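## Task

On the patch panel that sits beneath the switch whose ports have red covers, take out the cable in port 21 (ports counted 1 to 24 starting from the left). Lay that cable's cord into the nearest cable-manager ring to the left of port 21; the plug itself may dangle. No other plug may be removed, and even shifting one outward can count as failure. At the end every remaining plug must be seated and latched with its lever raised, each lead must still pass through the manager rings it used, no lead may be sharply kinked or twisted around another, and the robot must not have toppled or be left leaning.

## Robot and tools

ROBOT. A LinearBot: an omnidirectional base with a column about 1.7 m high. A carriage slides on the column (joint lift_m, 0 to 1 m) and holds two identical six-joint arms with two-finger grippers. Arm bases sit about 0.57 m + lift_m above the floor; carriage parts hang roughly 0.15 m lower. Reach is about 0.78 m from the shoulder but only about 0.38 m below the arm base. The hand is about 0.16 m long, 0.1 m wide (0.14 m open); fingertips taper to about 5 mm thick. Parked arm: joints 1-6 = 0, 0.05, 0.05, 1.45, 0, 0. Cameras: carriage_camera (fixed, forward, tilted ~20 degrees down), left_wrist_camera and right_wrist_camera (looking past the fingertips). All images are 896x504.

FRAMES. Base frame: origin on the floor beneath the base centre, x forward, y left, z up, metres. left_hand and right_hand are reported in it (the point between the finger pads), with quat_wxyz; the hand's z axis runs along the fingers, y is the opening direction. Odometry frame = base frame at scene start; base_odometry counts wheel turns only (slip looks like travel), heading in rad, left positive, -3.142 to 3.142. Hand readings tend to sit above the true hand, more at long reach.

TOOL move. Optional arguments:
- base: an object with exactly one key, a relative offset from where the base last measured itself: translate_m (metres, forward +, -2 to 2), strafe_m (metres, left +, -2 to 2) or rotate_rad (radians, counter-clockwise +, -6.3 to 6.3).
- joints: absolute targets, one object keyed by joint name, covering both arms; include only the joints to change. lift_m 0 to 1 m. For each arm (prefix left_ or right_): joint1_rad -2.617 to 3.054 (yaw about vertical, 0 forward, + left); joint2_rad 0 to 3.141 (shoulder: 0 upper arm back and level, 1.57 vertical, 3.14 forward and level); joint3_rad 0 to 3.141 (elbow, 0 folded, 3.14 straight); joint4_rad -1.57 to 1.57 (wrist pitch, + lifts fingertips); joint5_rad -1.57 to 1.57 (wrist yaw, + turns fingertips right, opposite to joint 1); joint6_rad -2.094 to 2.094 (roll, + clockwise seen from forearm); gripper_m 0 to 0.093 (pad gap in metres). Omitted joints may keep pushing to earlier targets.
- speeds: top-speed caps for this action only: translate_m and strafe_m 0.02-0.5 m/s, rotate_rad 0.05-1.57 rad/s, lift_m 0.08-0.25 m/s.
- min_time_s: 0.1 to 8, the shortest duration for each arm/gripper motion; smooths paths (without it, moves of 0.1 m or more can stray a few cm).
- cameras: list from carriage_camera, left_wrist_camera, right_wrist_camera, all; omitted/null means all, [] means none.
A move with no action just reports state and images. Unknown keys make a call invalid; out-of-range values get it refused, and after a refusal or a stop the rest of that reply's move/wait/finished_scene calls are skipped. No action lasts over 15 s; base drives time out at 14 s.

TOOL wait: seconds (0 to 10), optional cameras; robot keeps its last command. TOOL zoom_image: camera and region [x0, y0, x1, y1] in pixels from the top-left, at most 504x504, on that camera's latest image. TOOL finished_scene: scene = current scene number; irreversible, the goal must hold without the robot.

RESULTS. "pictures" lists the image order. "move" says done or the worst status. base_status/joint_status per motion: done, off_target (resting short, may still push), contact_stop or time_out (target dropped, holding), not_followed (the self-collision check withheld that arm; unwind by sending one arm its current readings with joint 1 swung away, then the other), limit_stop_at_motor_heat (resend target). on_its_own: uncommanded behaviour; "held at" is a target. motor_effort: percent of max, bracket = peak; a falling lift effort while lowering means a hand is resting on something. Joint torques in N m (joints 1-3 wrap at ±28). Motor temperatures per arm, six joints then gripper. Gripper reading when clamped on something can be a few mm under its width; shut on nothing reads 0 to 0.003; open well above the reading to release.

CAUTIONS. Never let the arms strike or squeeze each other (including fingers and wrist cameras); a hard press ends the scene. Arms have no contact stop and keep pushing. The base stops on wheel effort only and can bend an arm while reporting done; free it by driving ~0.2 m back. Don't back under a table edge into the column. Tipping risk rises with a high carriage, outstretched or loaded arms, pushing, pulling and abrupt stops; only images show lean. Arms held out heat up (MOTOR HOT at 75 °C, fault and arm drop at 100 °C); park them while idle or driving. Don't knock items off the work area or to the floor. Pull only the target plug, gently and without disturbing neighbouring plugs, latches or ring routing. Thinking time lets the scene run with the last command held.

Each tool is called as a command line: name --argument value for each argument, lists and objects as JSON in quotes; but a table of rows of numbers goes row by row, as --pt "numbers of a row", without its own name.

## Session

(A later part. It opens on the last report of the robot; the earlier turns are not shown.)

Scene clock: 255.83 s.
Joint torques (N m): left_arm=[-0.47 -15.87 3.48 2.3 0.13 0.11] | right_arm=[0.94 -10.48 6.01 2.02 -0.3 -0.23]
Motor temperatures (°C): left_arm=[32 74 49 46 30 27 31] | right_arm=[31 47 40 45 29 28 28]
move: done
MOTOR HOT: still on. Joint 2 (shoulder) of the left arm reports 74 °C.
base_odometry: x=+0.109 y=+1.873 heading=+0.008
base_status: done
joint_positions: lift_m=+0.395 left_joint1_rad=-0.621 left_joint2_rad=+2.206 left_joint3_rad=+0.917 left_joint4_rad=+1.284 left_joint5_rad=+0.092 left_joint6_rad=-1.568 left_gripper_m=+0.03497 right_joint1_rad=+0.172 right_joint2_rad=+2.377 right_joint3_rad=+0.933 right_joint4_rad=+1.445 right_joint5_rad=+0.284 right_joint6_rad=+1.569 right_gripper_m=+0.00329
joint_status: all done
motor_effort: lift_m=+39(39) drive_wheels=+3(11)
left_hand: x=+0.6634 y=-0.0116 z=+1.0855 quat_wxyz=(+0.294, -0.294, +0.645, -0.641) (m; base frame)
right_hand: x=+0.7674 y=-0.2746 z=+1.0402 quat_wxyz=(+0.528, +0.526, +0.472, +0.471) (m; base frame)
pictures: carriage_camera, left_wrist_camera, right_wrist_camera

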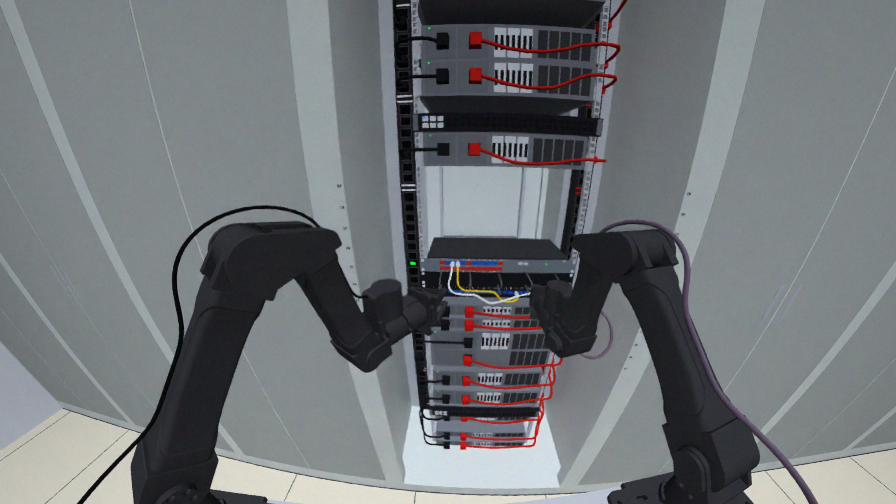

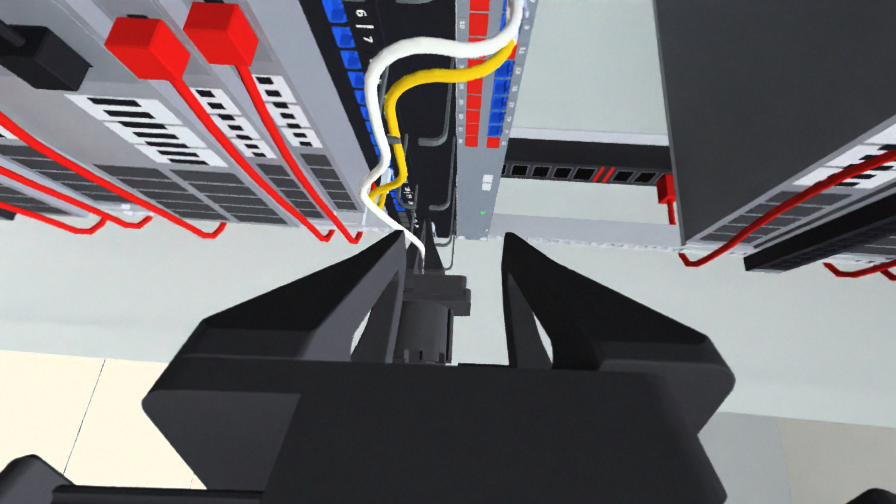

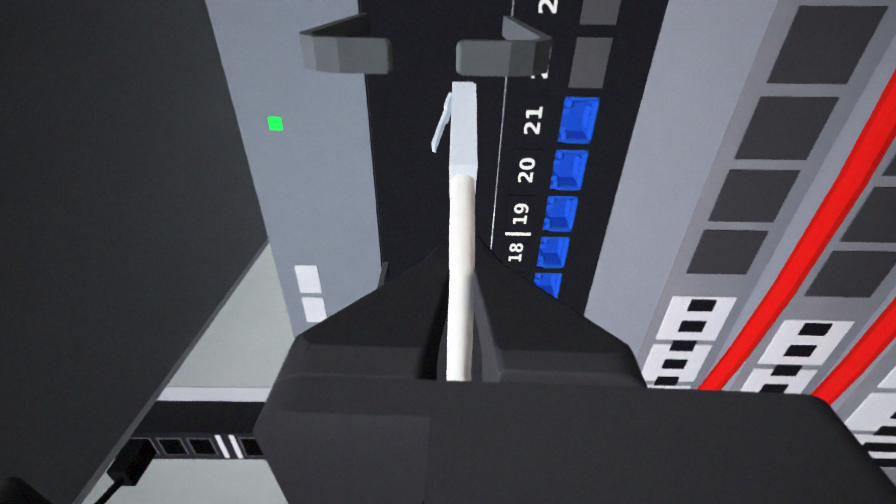

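move --base '{"translate_m":-0.03}' --speeds '{"translate_m":0.04}' --cameras '[]'

move --joints '{"lift_m":0.41}' --speeds '{"lift_m":0.08}'

zoom_image --camera "left_wrist_camera" --region '[340, 100, 520, 280]'

zoom_image --camera "carriage_camera" --region '[470, 250, 570, 310]'

Scene clock: 257.50 s.
Joint torques (N m): left_arm=[-0.28 -15.87 3.73 2.38 0.16 0.11] | right_arm=[1.05 -10.54 5.57 2.09 -0.1 -0.23]
Motor temperatures (°C): left_arm=[32 73 49 47 30 27 31] | right_arm=[31 47 40 45 29 28 28]
move: done
MOTOR HOT: still on. Joint 2 (shoulder) of the left arm reports 73 °C.
base_odometry: x=+0.079 y=+1.873 heading=+0.008
base_status: done
joint_positions: lift_m=+0.395 left_joint1_rad=-0.621 left_joint2_rad=+2.206 left_joint3_rad=+0.917 left_joint4_rad=+1.284 left_joint5_rad=+0.092 left_joint6_rad=-1.568 left_gripper_m=+0.03497 right_joint1_rad=+0.171 right_joint2_rad=+2.377 right_joint3_rad=+0.939 right_joint4_rad=+1.441 right_joint5_rad=+0.264 right_joint6_rad=+1.569 right_gripper_m=+0.00329
joint_status: not commanded
motor_effort: lift_m=+39(39) drive_wheels=+5(14)
left_hand: x=+0.6633 y=-0.0117 z=+1.0855 quat_wxyz=(+0.294, -0.294, +0.645, -0.641) (m; base frame)
right_hand: x=+0.7692 y=-0.2716 z=+1.0412 quat_wxyz=(+0.524, +0.521, +0.476, +0.477) (m; base frame)
pictures: none
No camera images: "cameras" was empty.

Scene clock: 258.07 s.
Joint torques (N m): left_arm=[-0.42 -15.57 4.01 2.28 0.11 0.09] | right_arm=[1.05 -10.67 5.2 2.13 -0.1 -0.23]
Motor temperatures (°C): left_arm=[32 73 49 47 30 27 31] | right_arm=[31 46 40 45 29 28 28]
move: done
MOTOR HOT: still on. Joint 2 (shoulder) of the left arm reports 73 °C.
base_odometry: x=+0.079 y=+1.873 heading=+0.008
base_status: not commanded
joint_positions: lift_m=+0.410 left_joint1_rad=-0.621 left_joint2_rad=+2.202 left_joint3_rad=+0.914 left_joint4_rad=+1.288 left_joint5_rad=+0.092 left_joint6_rad=-1.568 left_gripper_m=+0.03497 right_joint1_rad=+0.171 right_joint2_rad=+2.379 right_joint3_rad=+0.944 right_joint4_rad=+1.436 right_joint5_rad=+0.263 right_joint6_rad=+1.569 right_gripper_m=+0.00329
joint_status: all done
motor_effort: lift_m=+39(47) drive_wheels=+4(6)
left_hand: x=+0.6627 y=-0.0113 z=+1.1019 quat_wxyz=(+0.295, -0.293, +0.644, -0.642) (m; base frame)
right_hand: x=+0.7701 y=-0.2713 z=+1.0556 quat_wxyz=(+0.523, +0.522, +0.477, +0.476) (m; base frame)
pictures: carriage_camera, left_wrist_camera, right_wrist_camera

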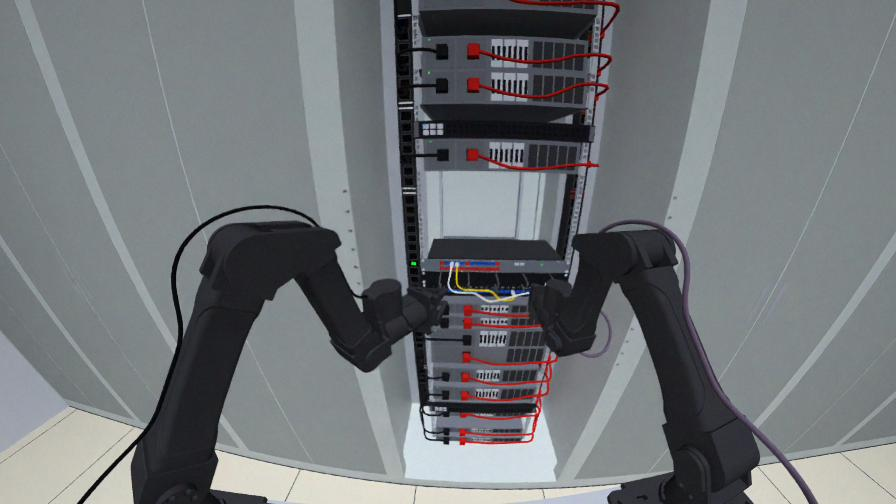

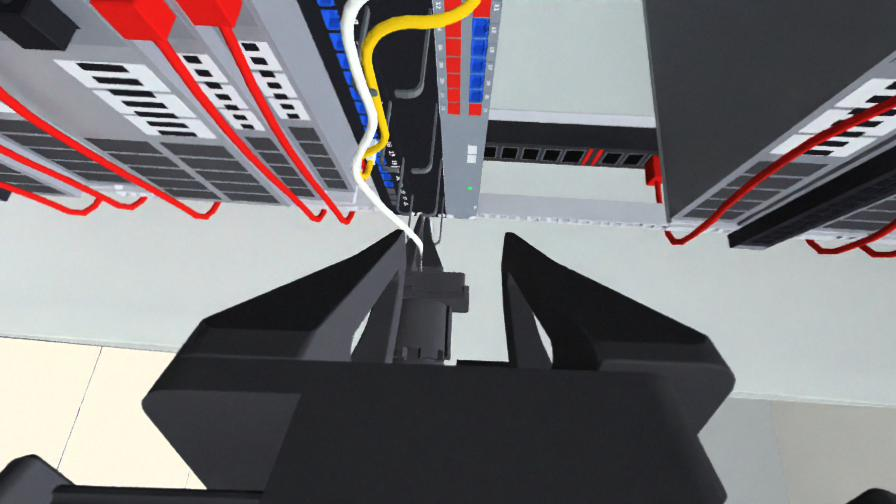

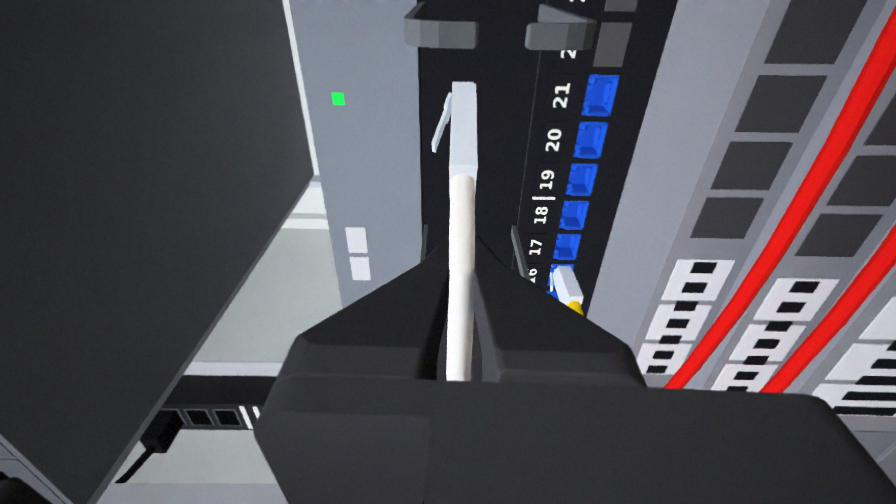

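Scaled by 2.800 from the camera's 896x504 image, which has a finer 1280x720 frame.

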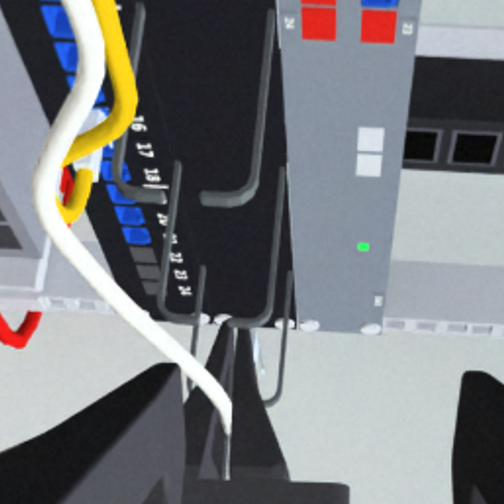

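Scaled by 5.040 from the camera's 896x504 image, which has a finer 1280x720 frame.

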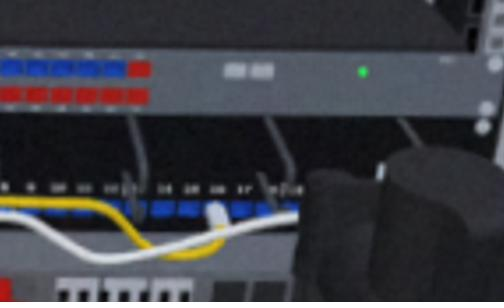

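move --joints '{"right_joint6_rad":1.87}' --min_time_s 1.5

zoom_image --camera "left_wrist_camera" --region '[340, 100, 520, 280]'

zoom_image --camera "carriage_camera" --region '[470, 250, 570, 310]'

Scene clock: 260.40 s.
Joint torques (N m): left_arm=[-0.47 -15.45 3.93 2.32 0.13 0.08] | right_arm=[1.07 -10.62 5.19 2.13 -0.1 -0.1]
Motor temperatures (°C): left_arm=[32 73 48 47 30 27 31] | right_arm=[31 46 39 46 29 28 28]
move: done
MOTOR HOT: still on. Joint 2 (shoulder) of the left arm reports 73 °C.
base_odometry: x=+0.079 y=+1.873 heading=+0.008
base_status: not commanded
joint_positions: lift_m=+0.410 left_joint1_rad=-0.621 left_joint2_rad=+2.202 left_joint3_rad=+0.914 left_joint4_rad=+1.288 left_joint5_rad=+0.092 left_joint6_rad=-1.568 left_gripper_m=+0.03497 right_joint1_rad=+0.171 right_joint2_rad=+2.379 right_joint3_rad=+0.944 right_joint4_rad=+1.436 right_joint5_rad=+0.263 right_joint6_rad=+1.854 right_gripper_m=+0.00329
joint_status: all done
motor_effort: lift_m=+39(39) drive_wheels=+4(6)
left_hand: x=+0.6627 y=-0.0113 z=+1.1019 quat_wxyz=(+0.295, -0.293, +0.644, -0.642) (m; base frame)
right_hand: x=+0.7701 y=-0.2713 z=+1.0556 quat_wxyz=(+0.450, +0.584, +0.398, +0.546) (m; base frame)
pictures: carriage_camera, left_wrist_camera, right_wrist_camera

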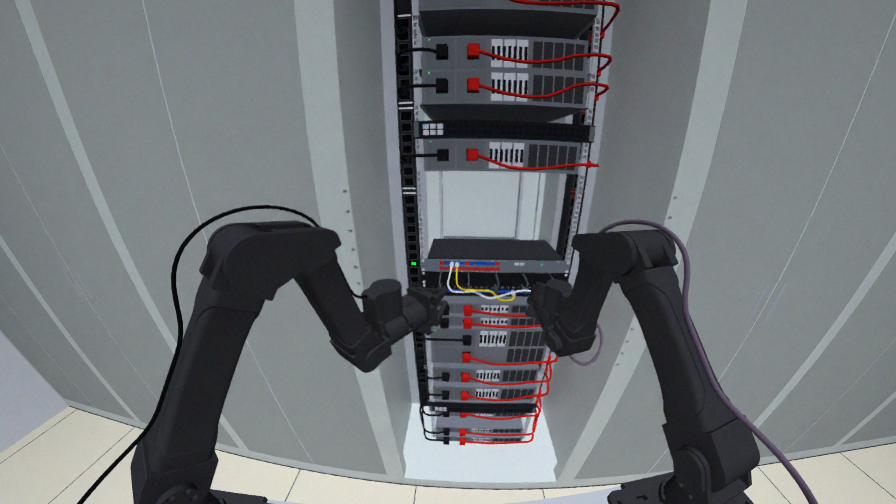

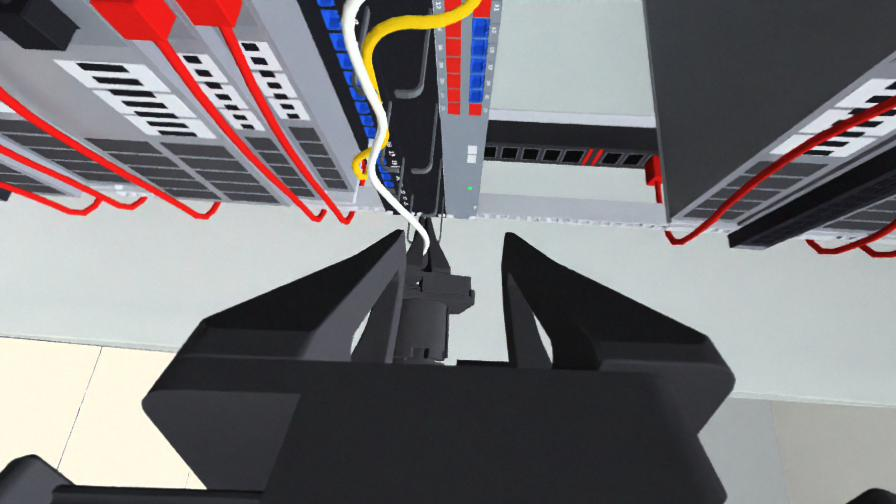

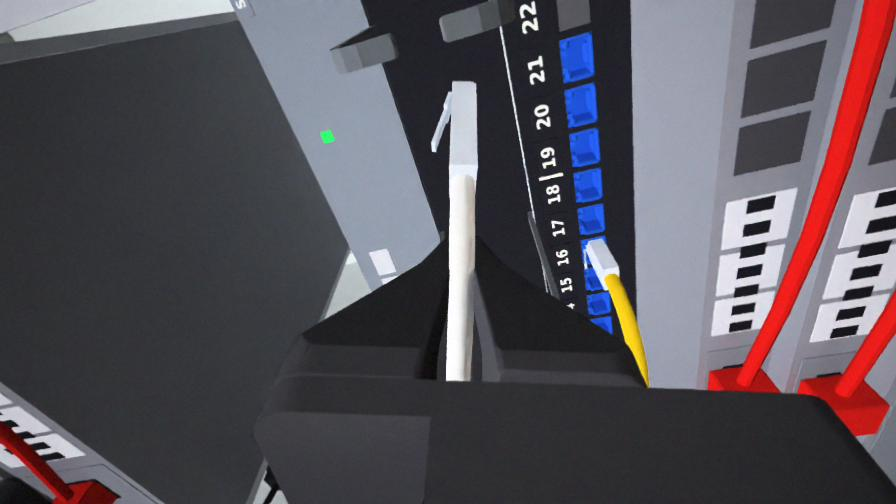

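Scaled by 2.800 from the camera's 896x504 image, which has a finer 1280x720 frame.

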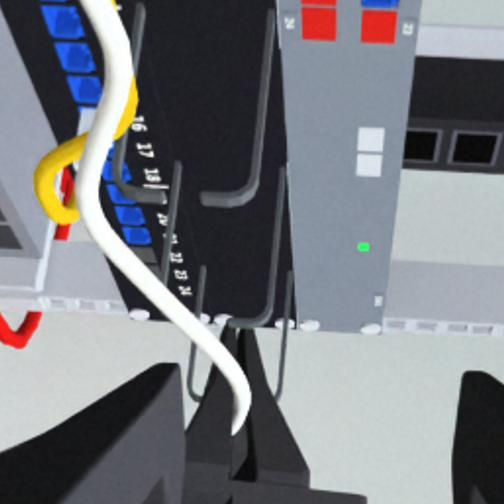

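Scaled by 5.040 from the camera's 896x504 image, which has a finer 1280x720 frame.

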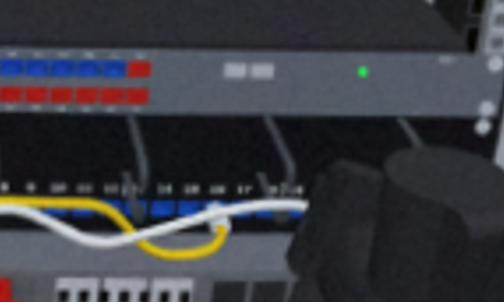

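move --base '{"translate_m":0.03}' --speeds '{"translate_m":0.03}'

zoom_image --camera "left_wrist_camera" --region '[340, 100, 520, 280]'

zoom_image --camera "carriage_camera" --region '[470, 250, 570, 310]'

Scene clock: 262.10 s.
Joint torques (N m): left_arm=[-0.42 -15.51 3.86 2.29 0.13 0.15] | right_arm=[1.29 -10.65 5.2 2.24 -0.33 -0.1]
Motor temperatures (°C): left_arm=[32 73 48 47 30 27 31] | right_arm=[31 46 39 46 29 28 28]
move: done
MOTOR HOT: still on. Joint 2 (shoulder) of the left arm reports 73 °C.
base_odometry: x=+0.109 y=+1.873 heading=+0.008
base_status: done
joint_positions: lift_m=+0.410 left_joint1_rad=-0.622 left_joint2_rad=+2.202 left_joint3_rad=+0.914 left_joint4_rad=+1.288 left_joint5_rad=+0.094 left_joint6_rad=-1.568 left_gripper_m=+0.03497 right_joint1_rad=+0.169 right_joint2_rad=+2.379 right_joint3_rad=+0.944 right_joint4_rad=+1.426 right_joint5_rad=+0.285 right_joint6_rad=+1.856 right_gripper_m=+0.00329
joint_status: not commanded
motor_effort: lift_m=+39(39) drive_wheels=+2(13)
left_hand: x=+0.6624 y=-0.0118 z=+1.1019 quat_wxyz=(+0.294, -0.293, +0.644, -0.643) (m; base frame)
right_hand: x=+0.7698 y=-0.2761 z=+1.0532 quat_wxyz=(+0.455, +0.592, +0.393, +0.537) (m; base frame)
pictures: carriage_camera, left_wrist_camera, right_wrist_camera

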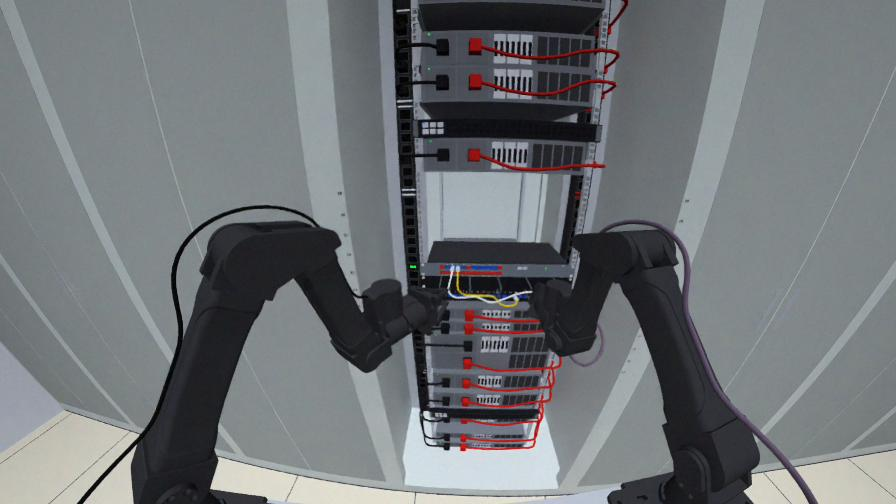

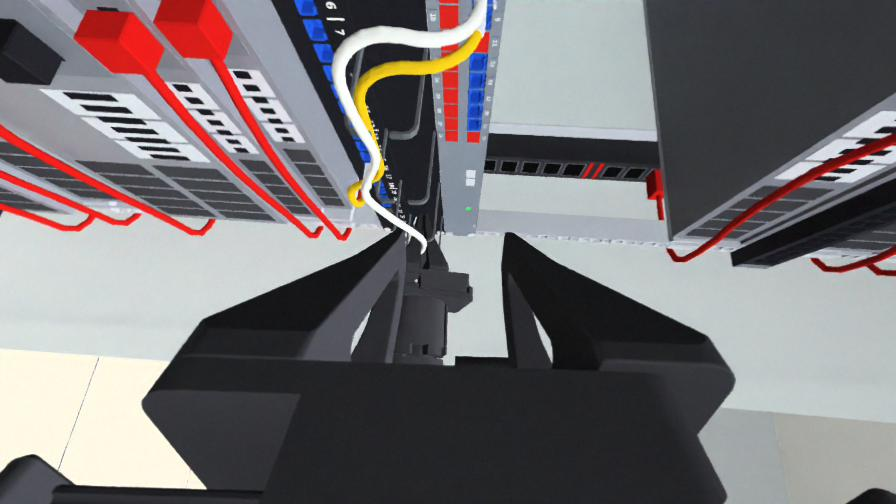

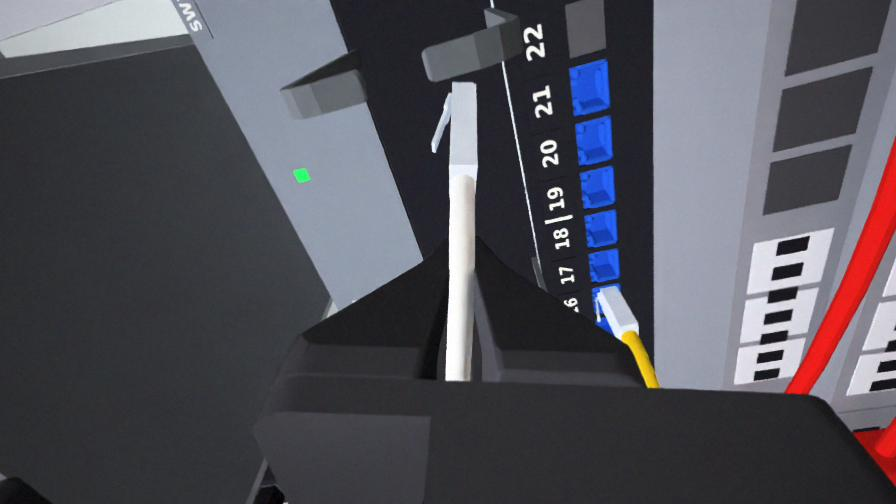

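Scaled by 2.800 from the camera's 896x504 image, which has a finer 1280x720 frame.

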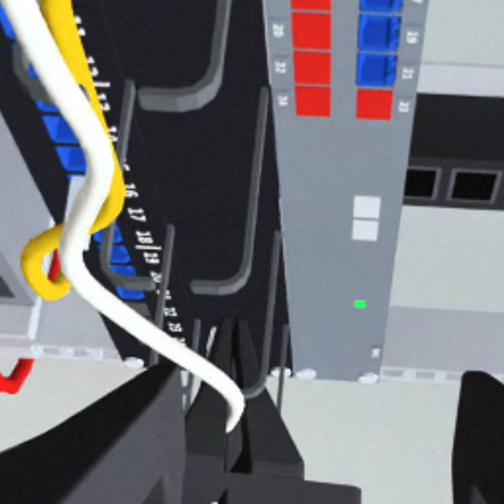

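Scaled by 5.040 from the camera's 896x504 image, which has a finer 1280x720 frame.

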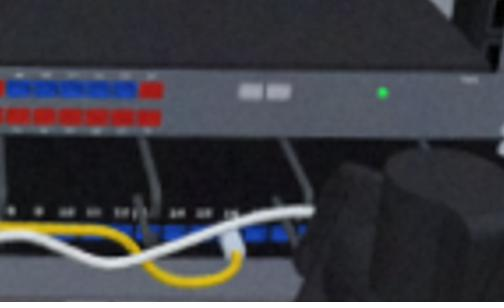

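move --base '{"translate_m":0.018}' --speeds '{"translate_m":0.02}'

zoom_image --camera "left_wrist_camera" --region '[340, 100, 520, 280]'

zoom_image --camera "carriage_camera" --region '[470, 250, 570, 310]'

Scene clock: 264.47 s.
Joint torques (N m): left_arm=[-0.36 -15.66 4 2.27 0.19 0.1] | right_arm=[2.24 -10.51 6.56 1.86 -0.59 -0.15]
Motor temperatures (°C): left_arm=[32 73 48 47 30 27 31] | right_arm=[31 45 39 46 29 28 28]
move: done
MOTOR HOT: still on. Joint 2 (shoulder) of the left arm reports 73 °C.
base_odometry: x=+0.127 y=+1.874 heading=+0.009
base_status: done
joint_positions: lift_m=+0.410 left_joint1_rad=-0.622 left_joint2_rad=+2.202 left_joint3_rad=+0.914 left_joint4_rad=+1.288 left_joint5_rad=+0.094 left_joint6_rad=-1.568 left_gripper_m=+0.03497 right_joint1_rad=+0.159 right_joint2_rad=+2.379 right_joint3_rad=+0.926 right_joint4_rad=+1.457 right_joint5_rad=+0.314 right_joint6_rad=+1.861 right_gripper_m=+0.00327
joint_status: not commanded
motor_effort: lift_m=+39(39) drive_wheels=+5(11)
left_hand: x=+0.6624 y=-0.0118 z=+1.1019 quat_wxyz=(+0.294, -0.293, +0.644, -0.643) (m; base frame)
right_hand: x=+0.7656 y=-0.2874 z=+1.0550 quat_wxyz=(+0.466, +0.597, +0.376, +0.534) (m; base frame)
pictures: carriage_camera, left_wrist_camera, right_wrist_camera

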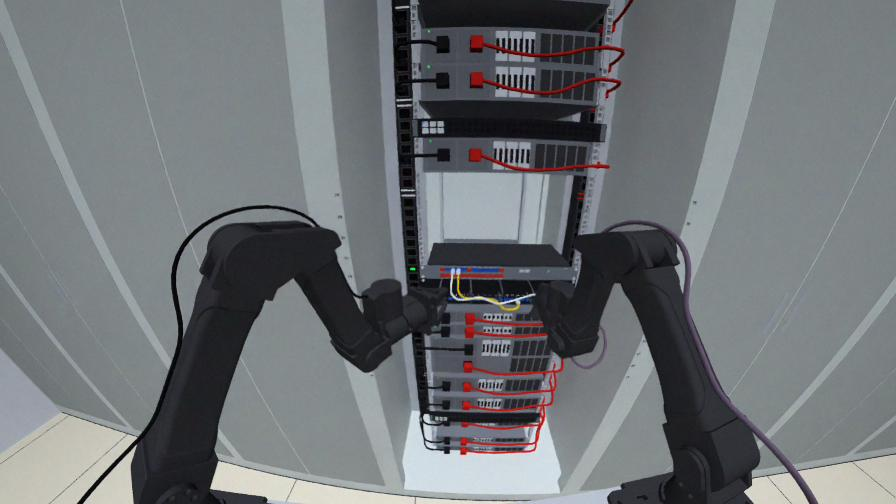

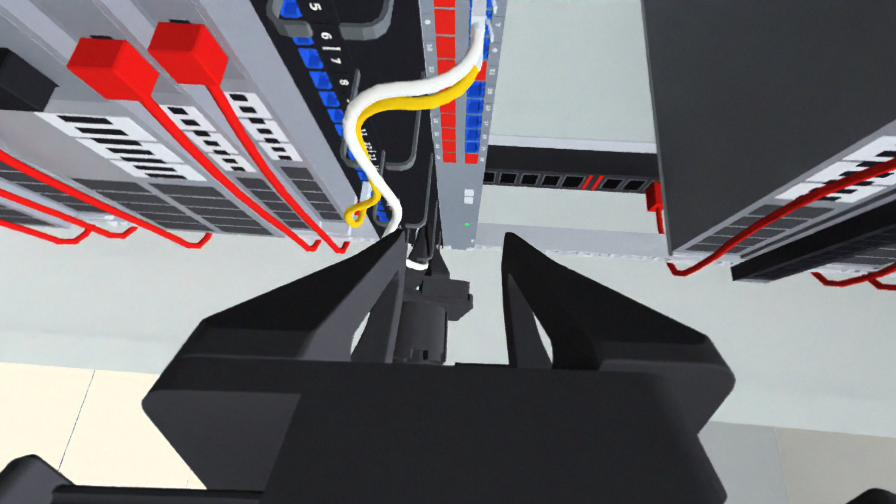

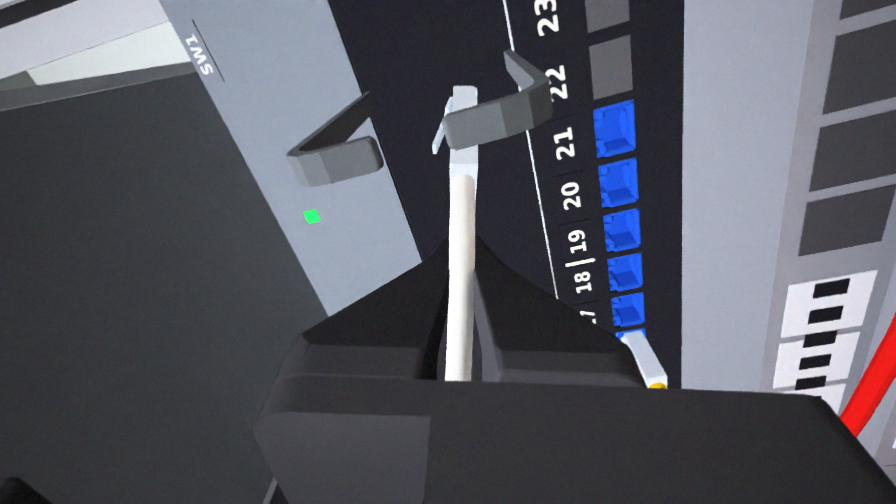

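Scaled by 2.800 from the camera's 896x504 image, which has a finer 1280x720 frame.

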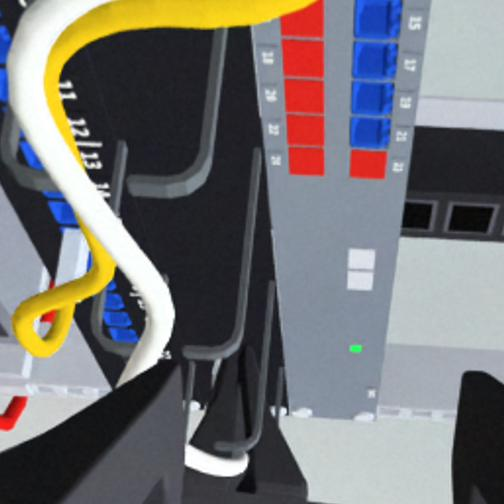

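Scaled by 5.040 from the camera's 896x504 image, which has a finer 1280x720 frame.

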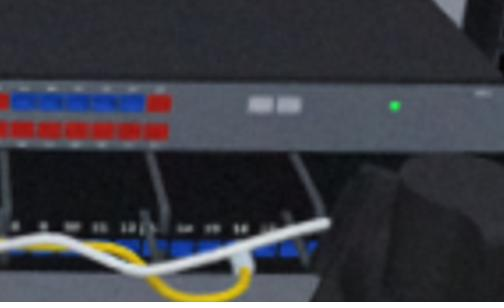

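move --joints '{"lift_m":0.416}' --speeds '{"lift_m":0.08}'

zoom_image --camera "left_wrist_camera" --region '[340, 100, 520, 280]'

zoom_image --camera "carriage_camera" --region '[470, 250, 570, 310]'

Scene clock: 265.37 s.
Joint torques (N m): left_arm=[-0.59 -15.28 3.95 2.23 0.1 0.11] | right_arm=[2.25 -10.62 6.49 2.18 -0.59 -0.15]
Motor temperatures (°C): left_arm=[32 73 48 47 30 27 31] | right_arm=[31 45 39 46 29 28 28]
move: done
MOTOR HOT: still on. Joint 2 (shoulder) of the left arm reports 73 °C.
base_odometry: x=+0.127 y=+1.874 heading=+0.009
base_status: not commanded
joint_positions: lift_m=+0.416 left_joint1_rad=-0.622 left_joint2_rad=+2.199 left_joint3_rad=+0.914 left_joint4_rad=+1.289 left_joint5_rad=+0.094 left_joint6_rad=-1.568 left_gripper_m=+0.03497 right_joint1_rad=+0.159 right_joint2_rad=+2.379 right_joint3_rad=+0.926 right_joint4_rad=+1.432 right_joint5_rad=+0.314 right_joint6_rad=+1.861 right_gripper_m=+0.00326
joint_status: all done
motor_effort: lift_m=+39(47) drive_wheels=+4(5)
left_hand: x=+0.6624 y=-0.0118 z=+1.1103 quat_wxyz=(+0.295, -0.292, +0.642, -0.644) (m; base frame)
right_hand: x=+0.7655 y=-0.2875 z=+1.0546 quat_wxyz=(+0.462, +0.603, +0.383, +0.526) (m; base frame)
pictures: carriage_camera, left_wrist_camera, right_wrist_camera

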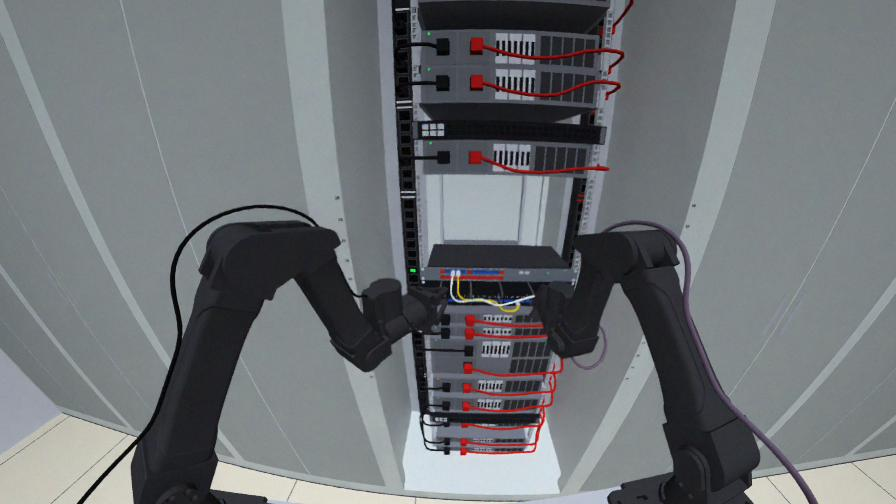

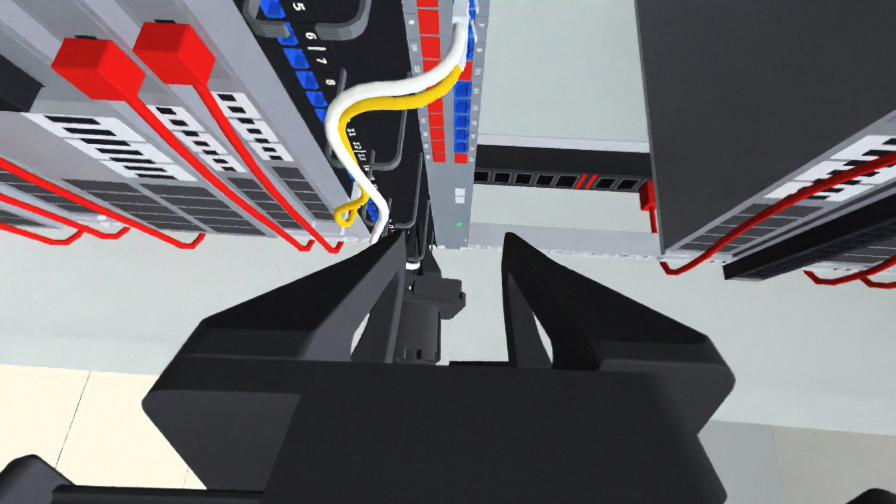

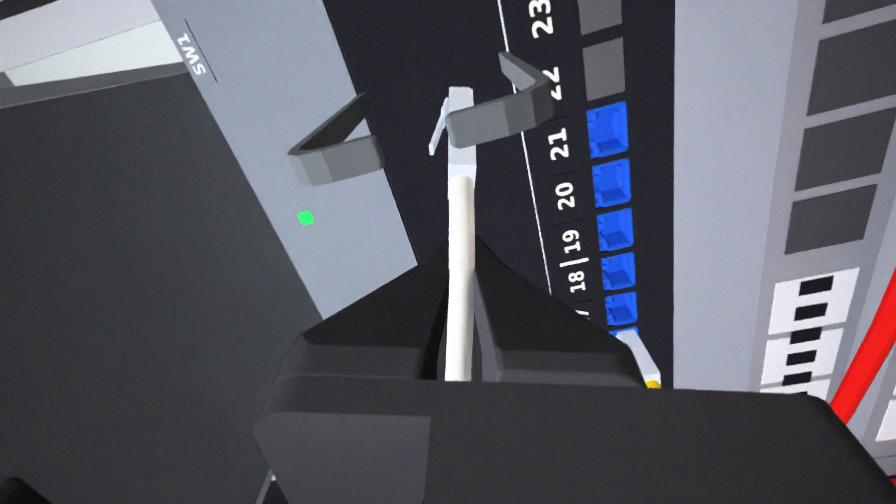

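Scaled by 2.800 from the camera's 896x504 image, which has a finer 1280x720 frame.

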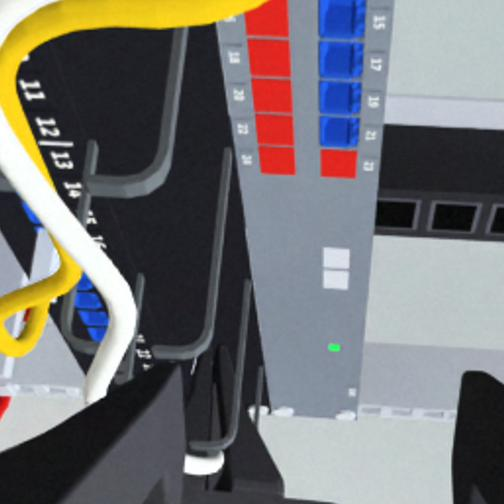

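Scaled by 5.040 from the camera's 896x504 image, which has a finer 1280x720 frame.

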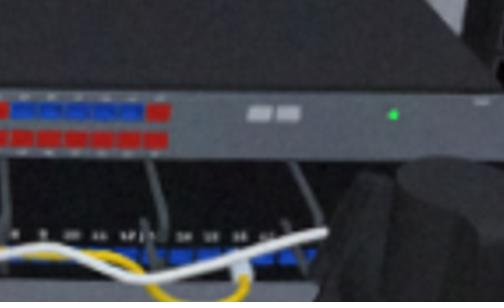

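zoom_image --camera "left_wrist_camera" --region '[360, 190, 460, 290]'

Scaled by 5.040 from the camera's 896x504 image, which has a finer 1280x720 frame.

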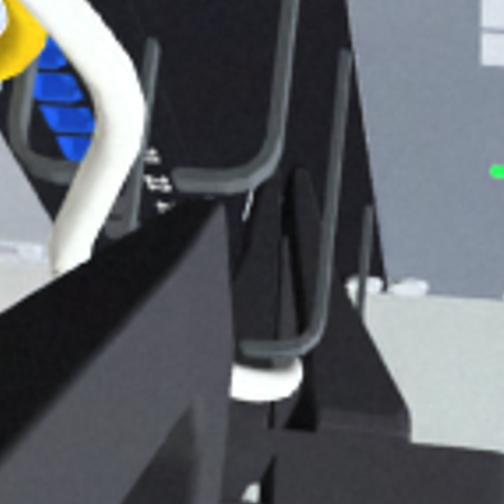

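move --base '{"translate_m":-0.025}' --joints '{"left_gripper_m":0.085}' --speeds '{"translate_m":0.03}' --cameras '[]'

move --joints '{"lift_m":0.403}' --speeds '{"lift_m":0.08}'

zoom_image --camera "left_wrist_camera" --region '[340, 130, 480, 290]'

Scene clock: 267.73 s.
Joint torques (N m): left_arm=[-0.54 -15.02 3.92 2.28 0.1 0.12] | right_arm=[1.18 -10.69 5.81 2.21 -0.18 -0.15]
Motor temperatures (°C): left_arm=[32 72 47 47 30 27 31] | right_arm=[31 45 39 46 29 28 28]
move: done
MOTOR HOT: cleared for the motors of the left arm.
base_odometry: x=+0.102 y=+1.873 heading=+0.008
base_status: done
joint_positions: lift_m=+0.416 left_joint1_rad=-0.622 left_joint2_rad=+2.199 left_joint3_rad=+0.914 left_joint4_rad=+1.289 left_joint5_rad=+0.094 left_joint6_rad=-1.568 left_gripper_m=+0.08493 right_joint1_rad=+0.170 right_joint2_rad=+2.379 right_joint3_rad=+0.936 right_joint4_rad=+1.430 right_joint5_rad=+0.270 right_joint6_rad=+1.861 right_gripper_m=+0.00326
joint_status: all done
motor_effort: lift_m=+39(39) drive_wheels=+1(13)
left_hand: x=+0.6623 y=-0.0118 z=+1.1102 quat_wxyz=(+0.295, -0.292, +0.643, -0.644) (m; base frame)
right_hand: x=+0.7684 y=-0.2737 z=+1.0574 quat_wxyz=(+0.449, +0.590, +0.397, +0.541) (m; base frame)
pictures: none
No camera images: "cameras" was empty.

Scene clock: 268.27 s.
Joint torques (N m): left_arm=[-0.4 -15.04 4.01 2.31 0.15 0.12] | right_arm=[1.14 -10.71 5.33 2.01 -0.15 -0.16]
Motor temperatures (°C): left_arm=[32 72 47 47 30 27 31] | right_arm=[31 45 39 46 29 28 28]
move: done
base_odometry: x=+0.102 y=+1.873 heading=+0.008
base_status: not commanded
joint_positions: lift_m=+0.403 left_joint1_rad=-0.622 left_joint2_rad=+2.197 left_joint3_rad=+0.914 left_joint4_rad=+1.286 left_joint5_rad=+0.094 left_joint6_rad=-1.568 left_gripper_m=+0.08493 right_joint1_rad=+0.170 right_joint2_rad=+2.379 right_joint3_rad=+0.941 right_joint4_rad=+1.445 right_joint5_rad=+0.268 right_joint6_rad=+1.862 right_gripper_m=+0.00326
joint_status: all done
motor_effort: lift_m=+39(40) drive_wheels=+0(1)
left_hand: x=+0.6623 y=-0.0118 z=+1.0974 quat_wxyz=(+0.295, -0.292, +0.643, -0.644) (m; base frame)
right_hand: x=+0.7695 y=-0.2729 z=+1.0497 quat_wxyz=(+0.451, +0.586, +0.392, +0.548) (m; base frame)
pictures: carriage_camera, left_wrist_camera, right_wrist_camera

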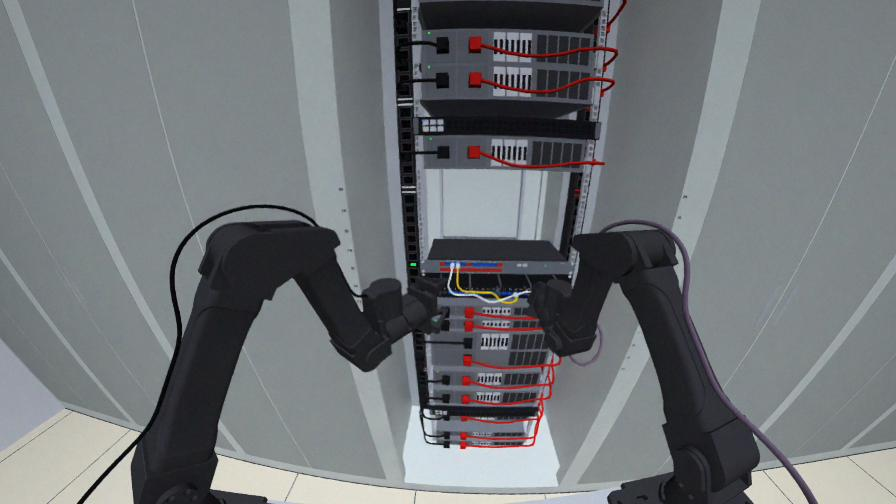

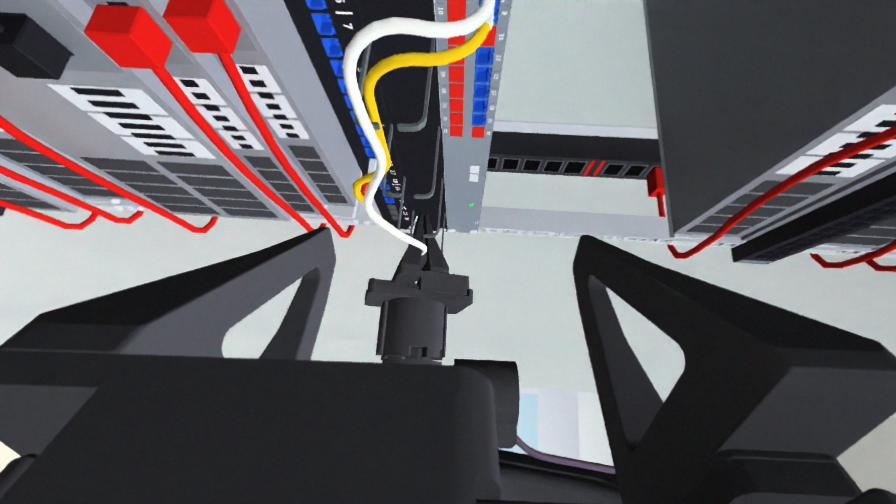

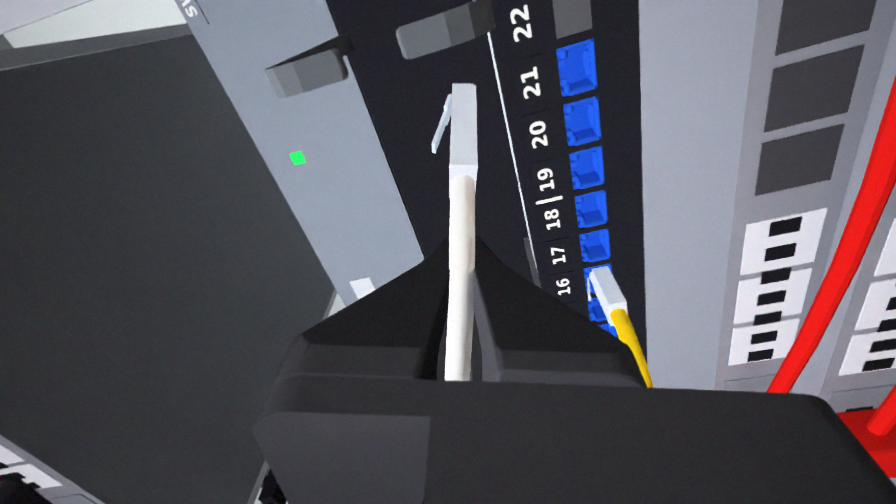

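Scaled by 3.150 from the camera's 896x504 image, which has a finer 1280x720 frame.

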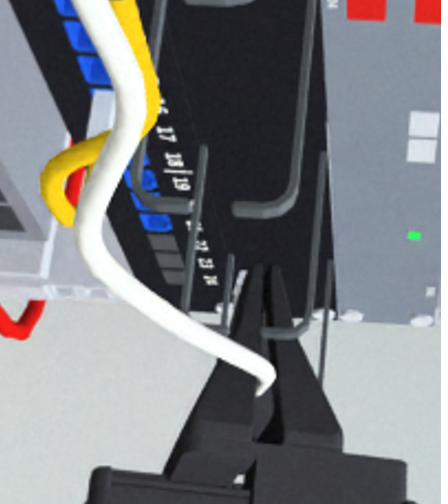

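move --base '{"translate_m":0.012}' --speeds '{"translate_m":0.02}'

zoom_image --camera "left_wrist_camera" --region '[340, 130, 480, 290]'

Scene clock: 269.77 s.
Joint torques (N m): left_arm=[-0.18 -14.87 3.93 2.3 0.15 0.14] | right_arm=[1.13 -10.54 6.78 1.61 -0.2 -0.16]
Motor temperatures (°C): left_arm=[32 72 47 47 30 27 31] | right_arm=[31 45 39 46 29 28 28]
move: done
base_odometry: x=+0.114 y=+1.873 heading=+0.009
base_status: done
joint_positions: lift_m=+0.403 left_joint1_rad=-0.622 left_joint2_rad=+2.197 left_joint3_rad=+0.914 left_joint4_rad=+1.286 left_joint5_rad=+0.094 left_joint6_rad=-1.568 left_gripper_m=+0.08493 right_joint1_rad=+0.171 right_joint2_rad=+2.379 right_joint3_rad=+0.923 right_joint4_rad=+1.477 right_joint5_rad=+0.273 right_joint6_rad=+1.862 right_gripper_m=+0.00326
joint_status: not commanded
motor_effort: lift_m=+39(39) drive_wheels=+2(11)
left_hand: x=+0.6623 y=-0.0118 z=+1.0974 quat_wxyz=(+0.295, -0.292, +0.643, -0.644) (m; base frame)
right_hand: x=+0.7650 y=-0.2741 z=+1.0511 quat_wxyz=(+0.453, +0.584, +0.387, +0.551) (m; base frame)
pictures: carriage_camera, left_wrist_camera, right_wrist_camera

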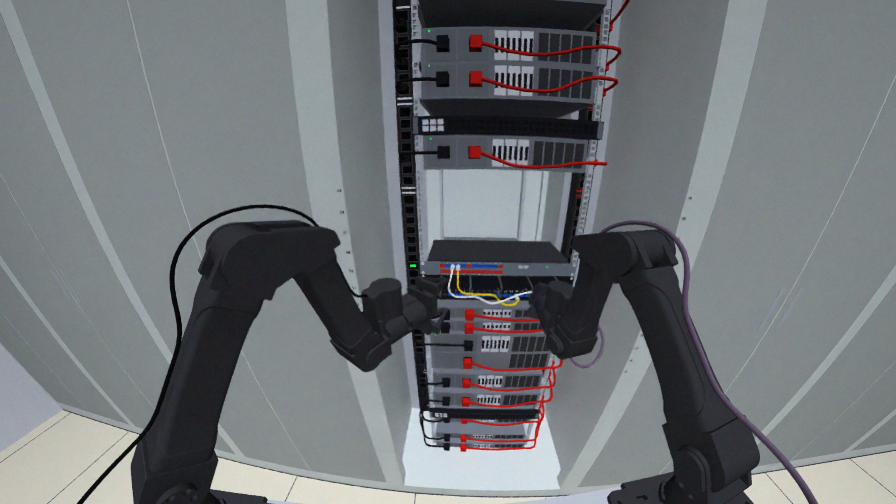

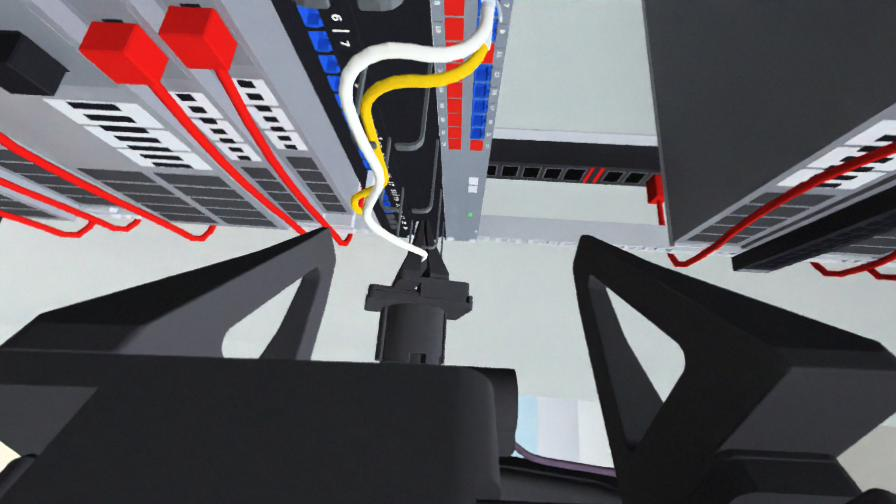

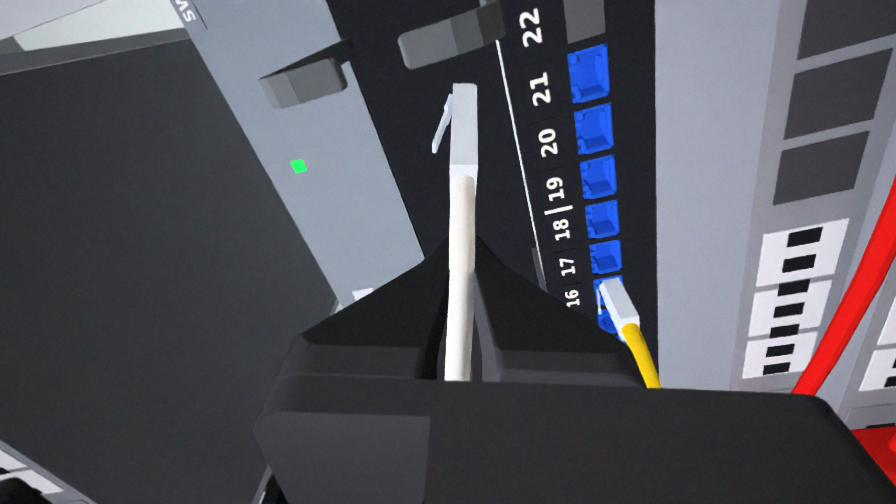

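Scaled by 3.150 from the camera's 896x504 image, which has a finer 1280x720 frame.

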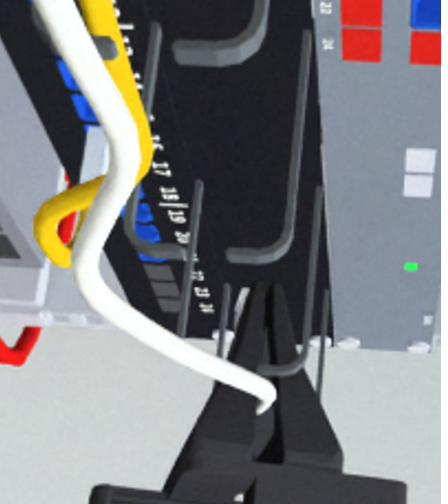

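zoom_image --camera "left_wrist_camera" --region '[395, 220, 445, 275]'

Scaled by 9.164 from the camera's 896x504 image, which has a finer 1280x720 frame.

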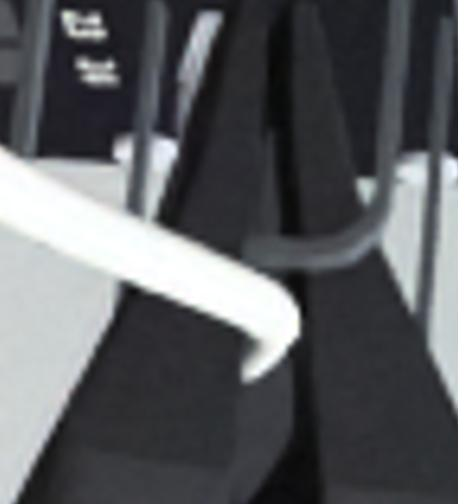

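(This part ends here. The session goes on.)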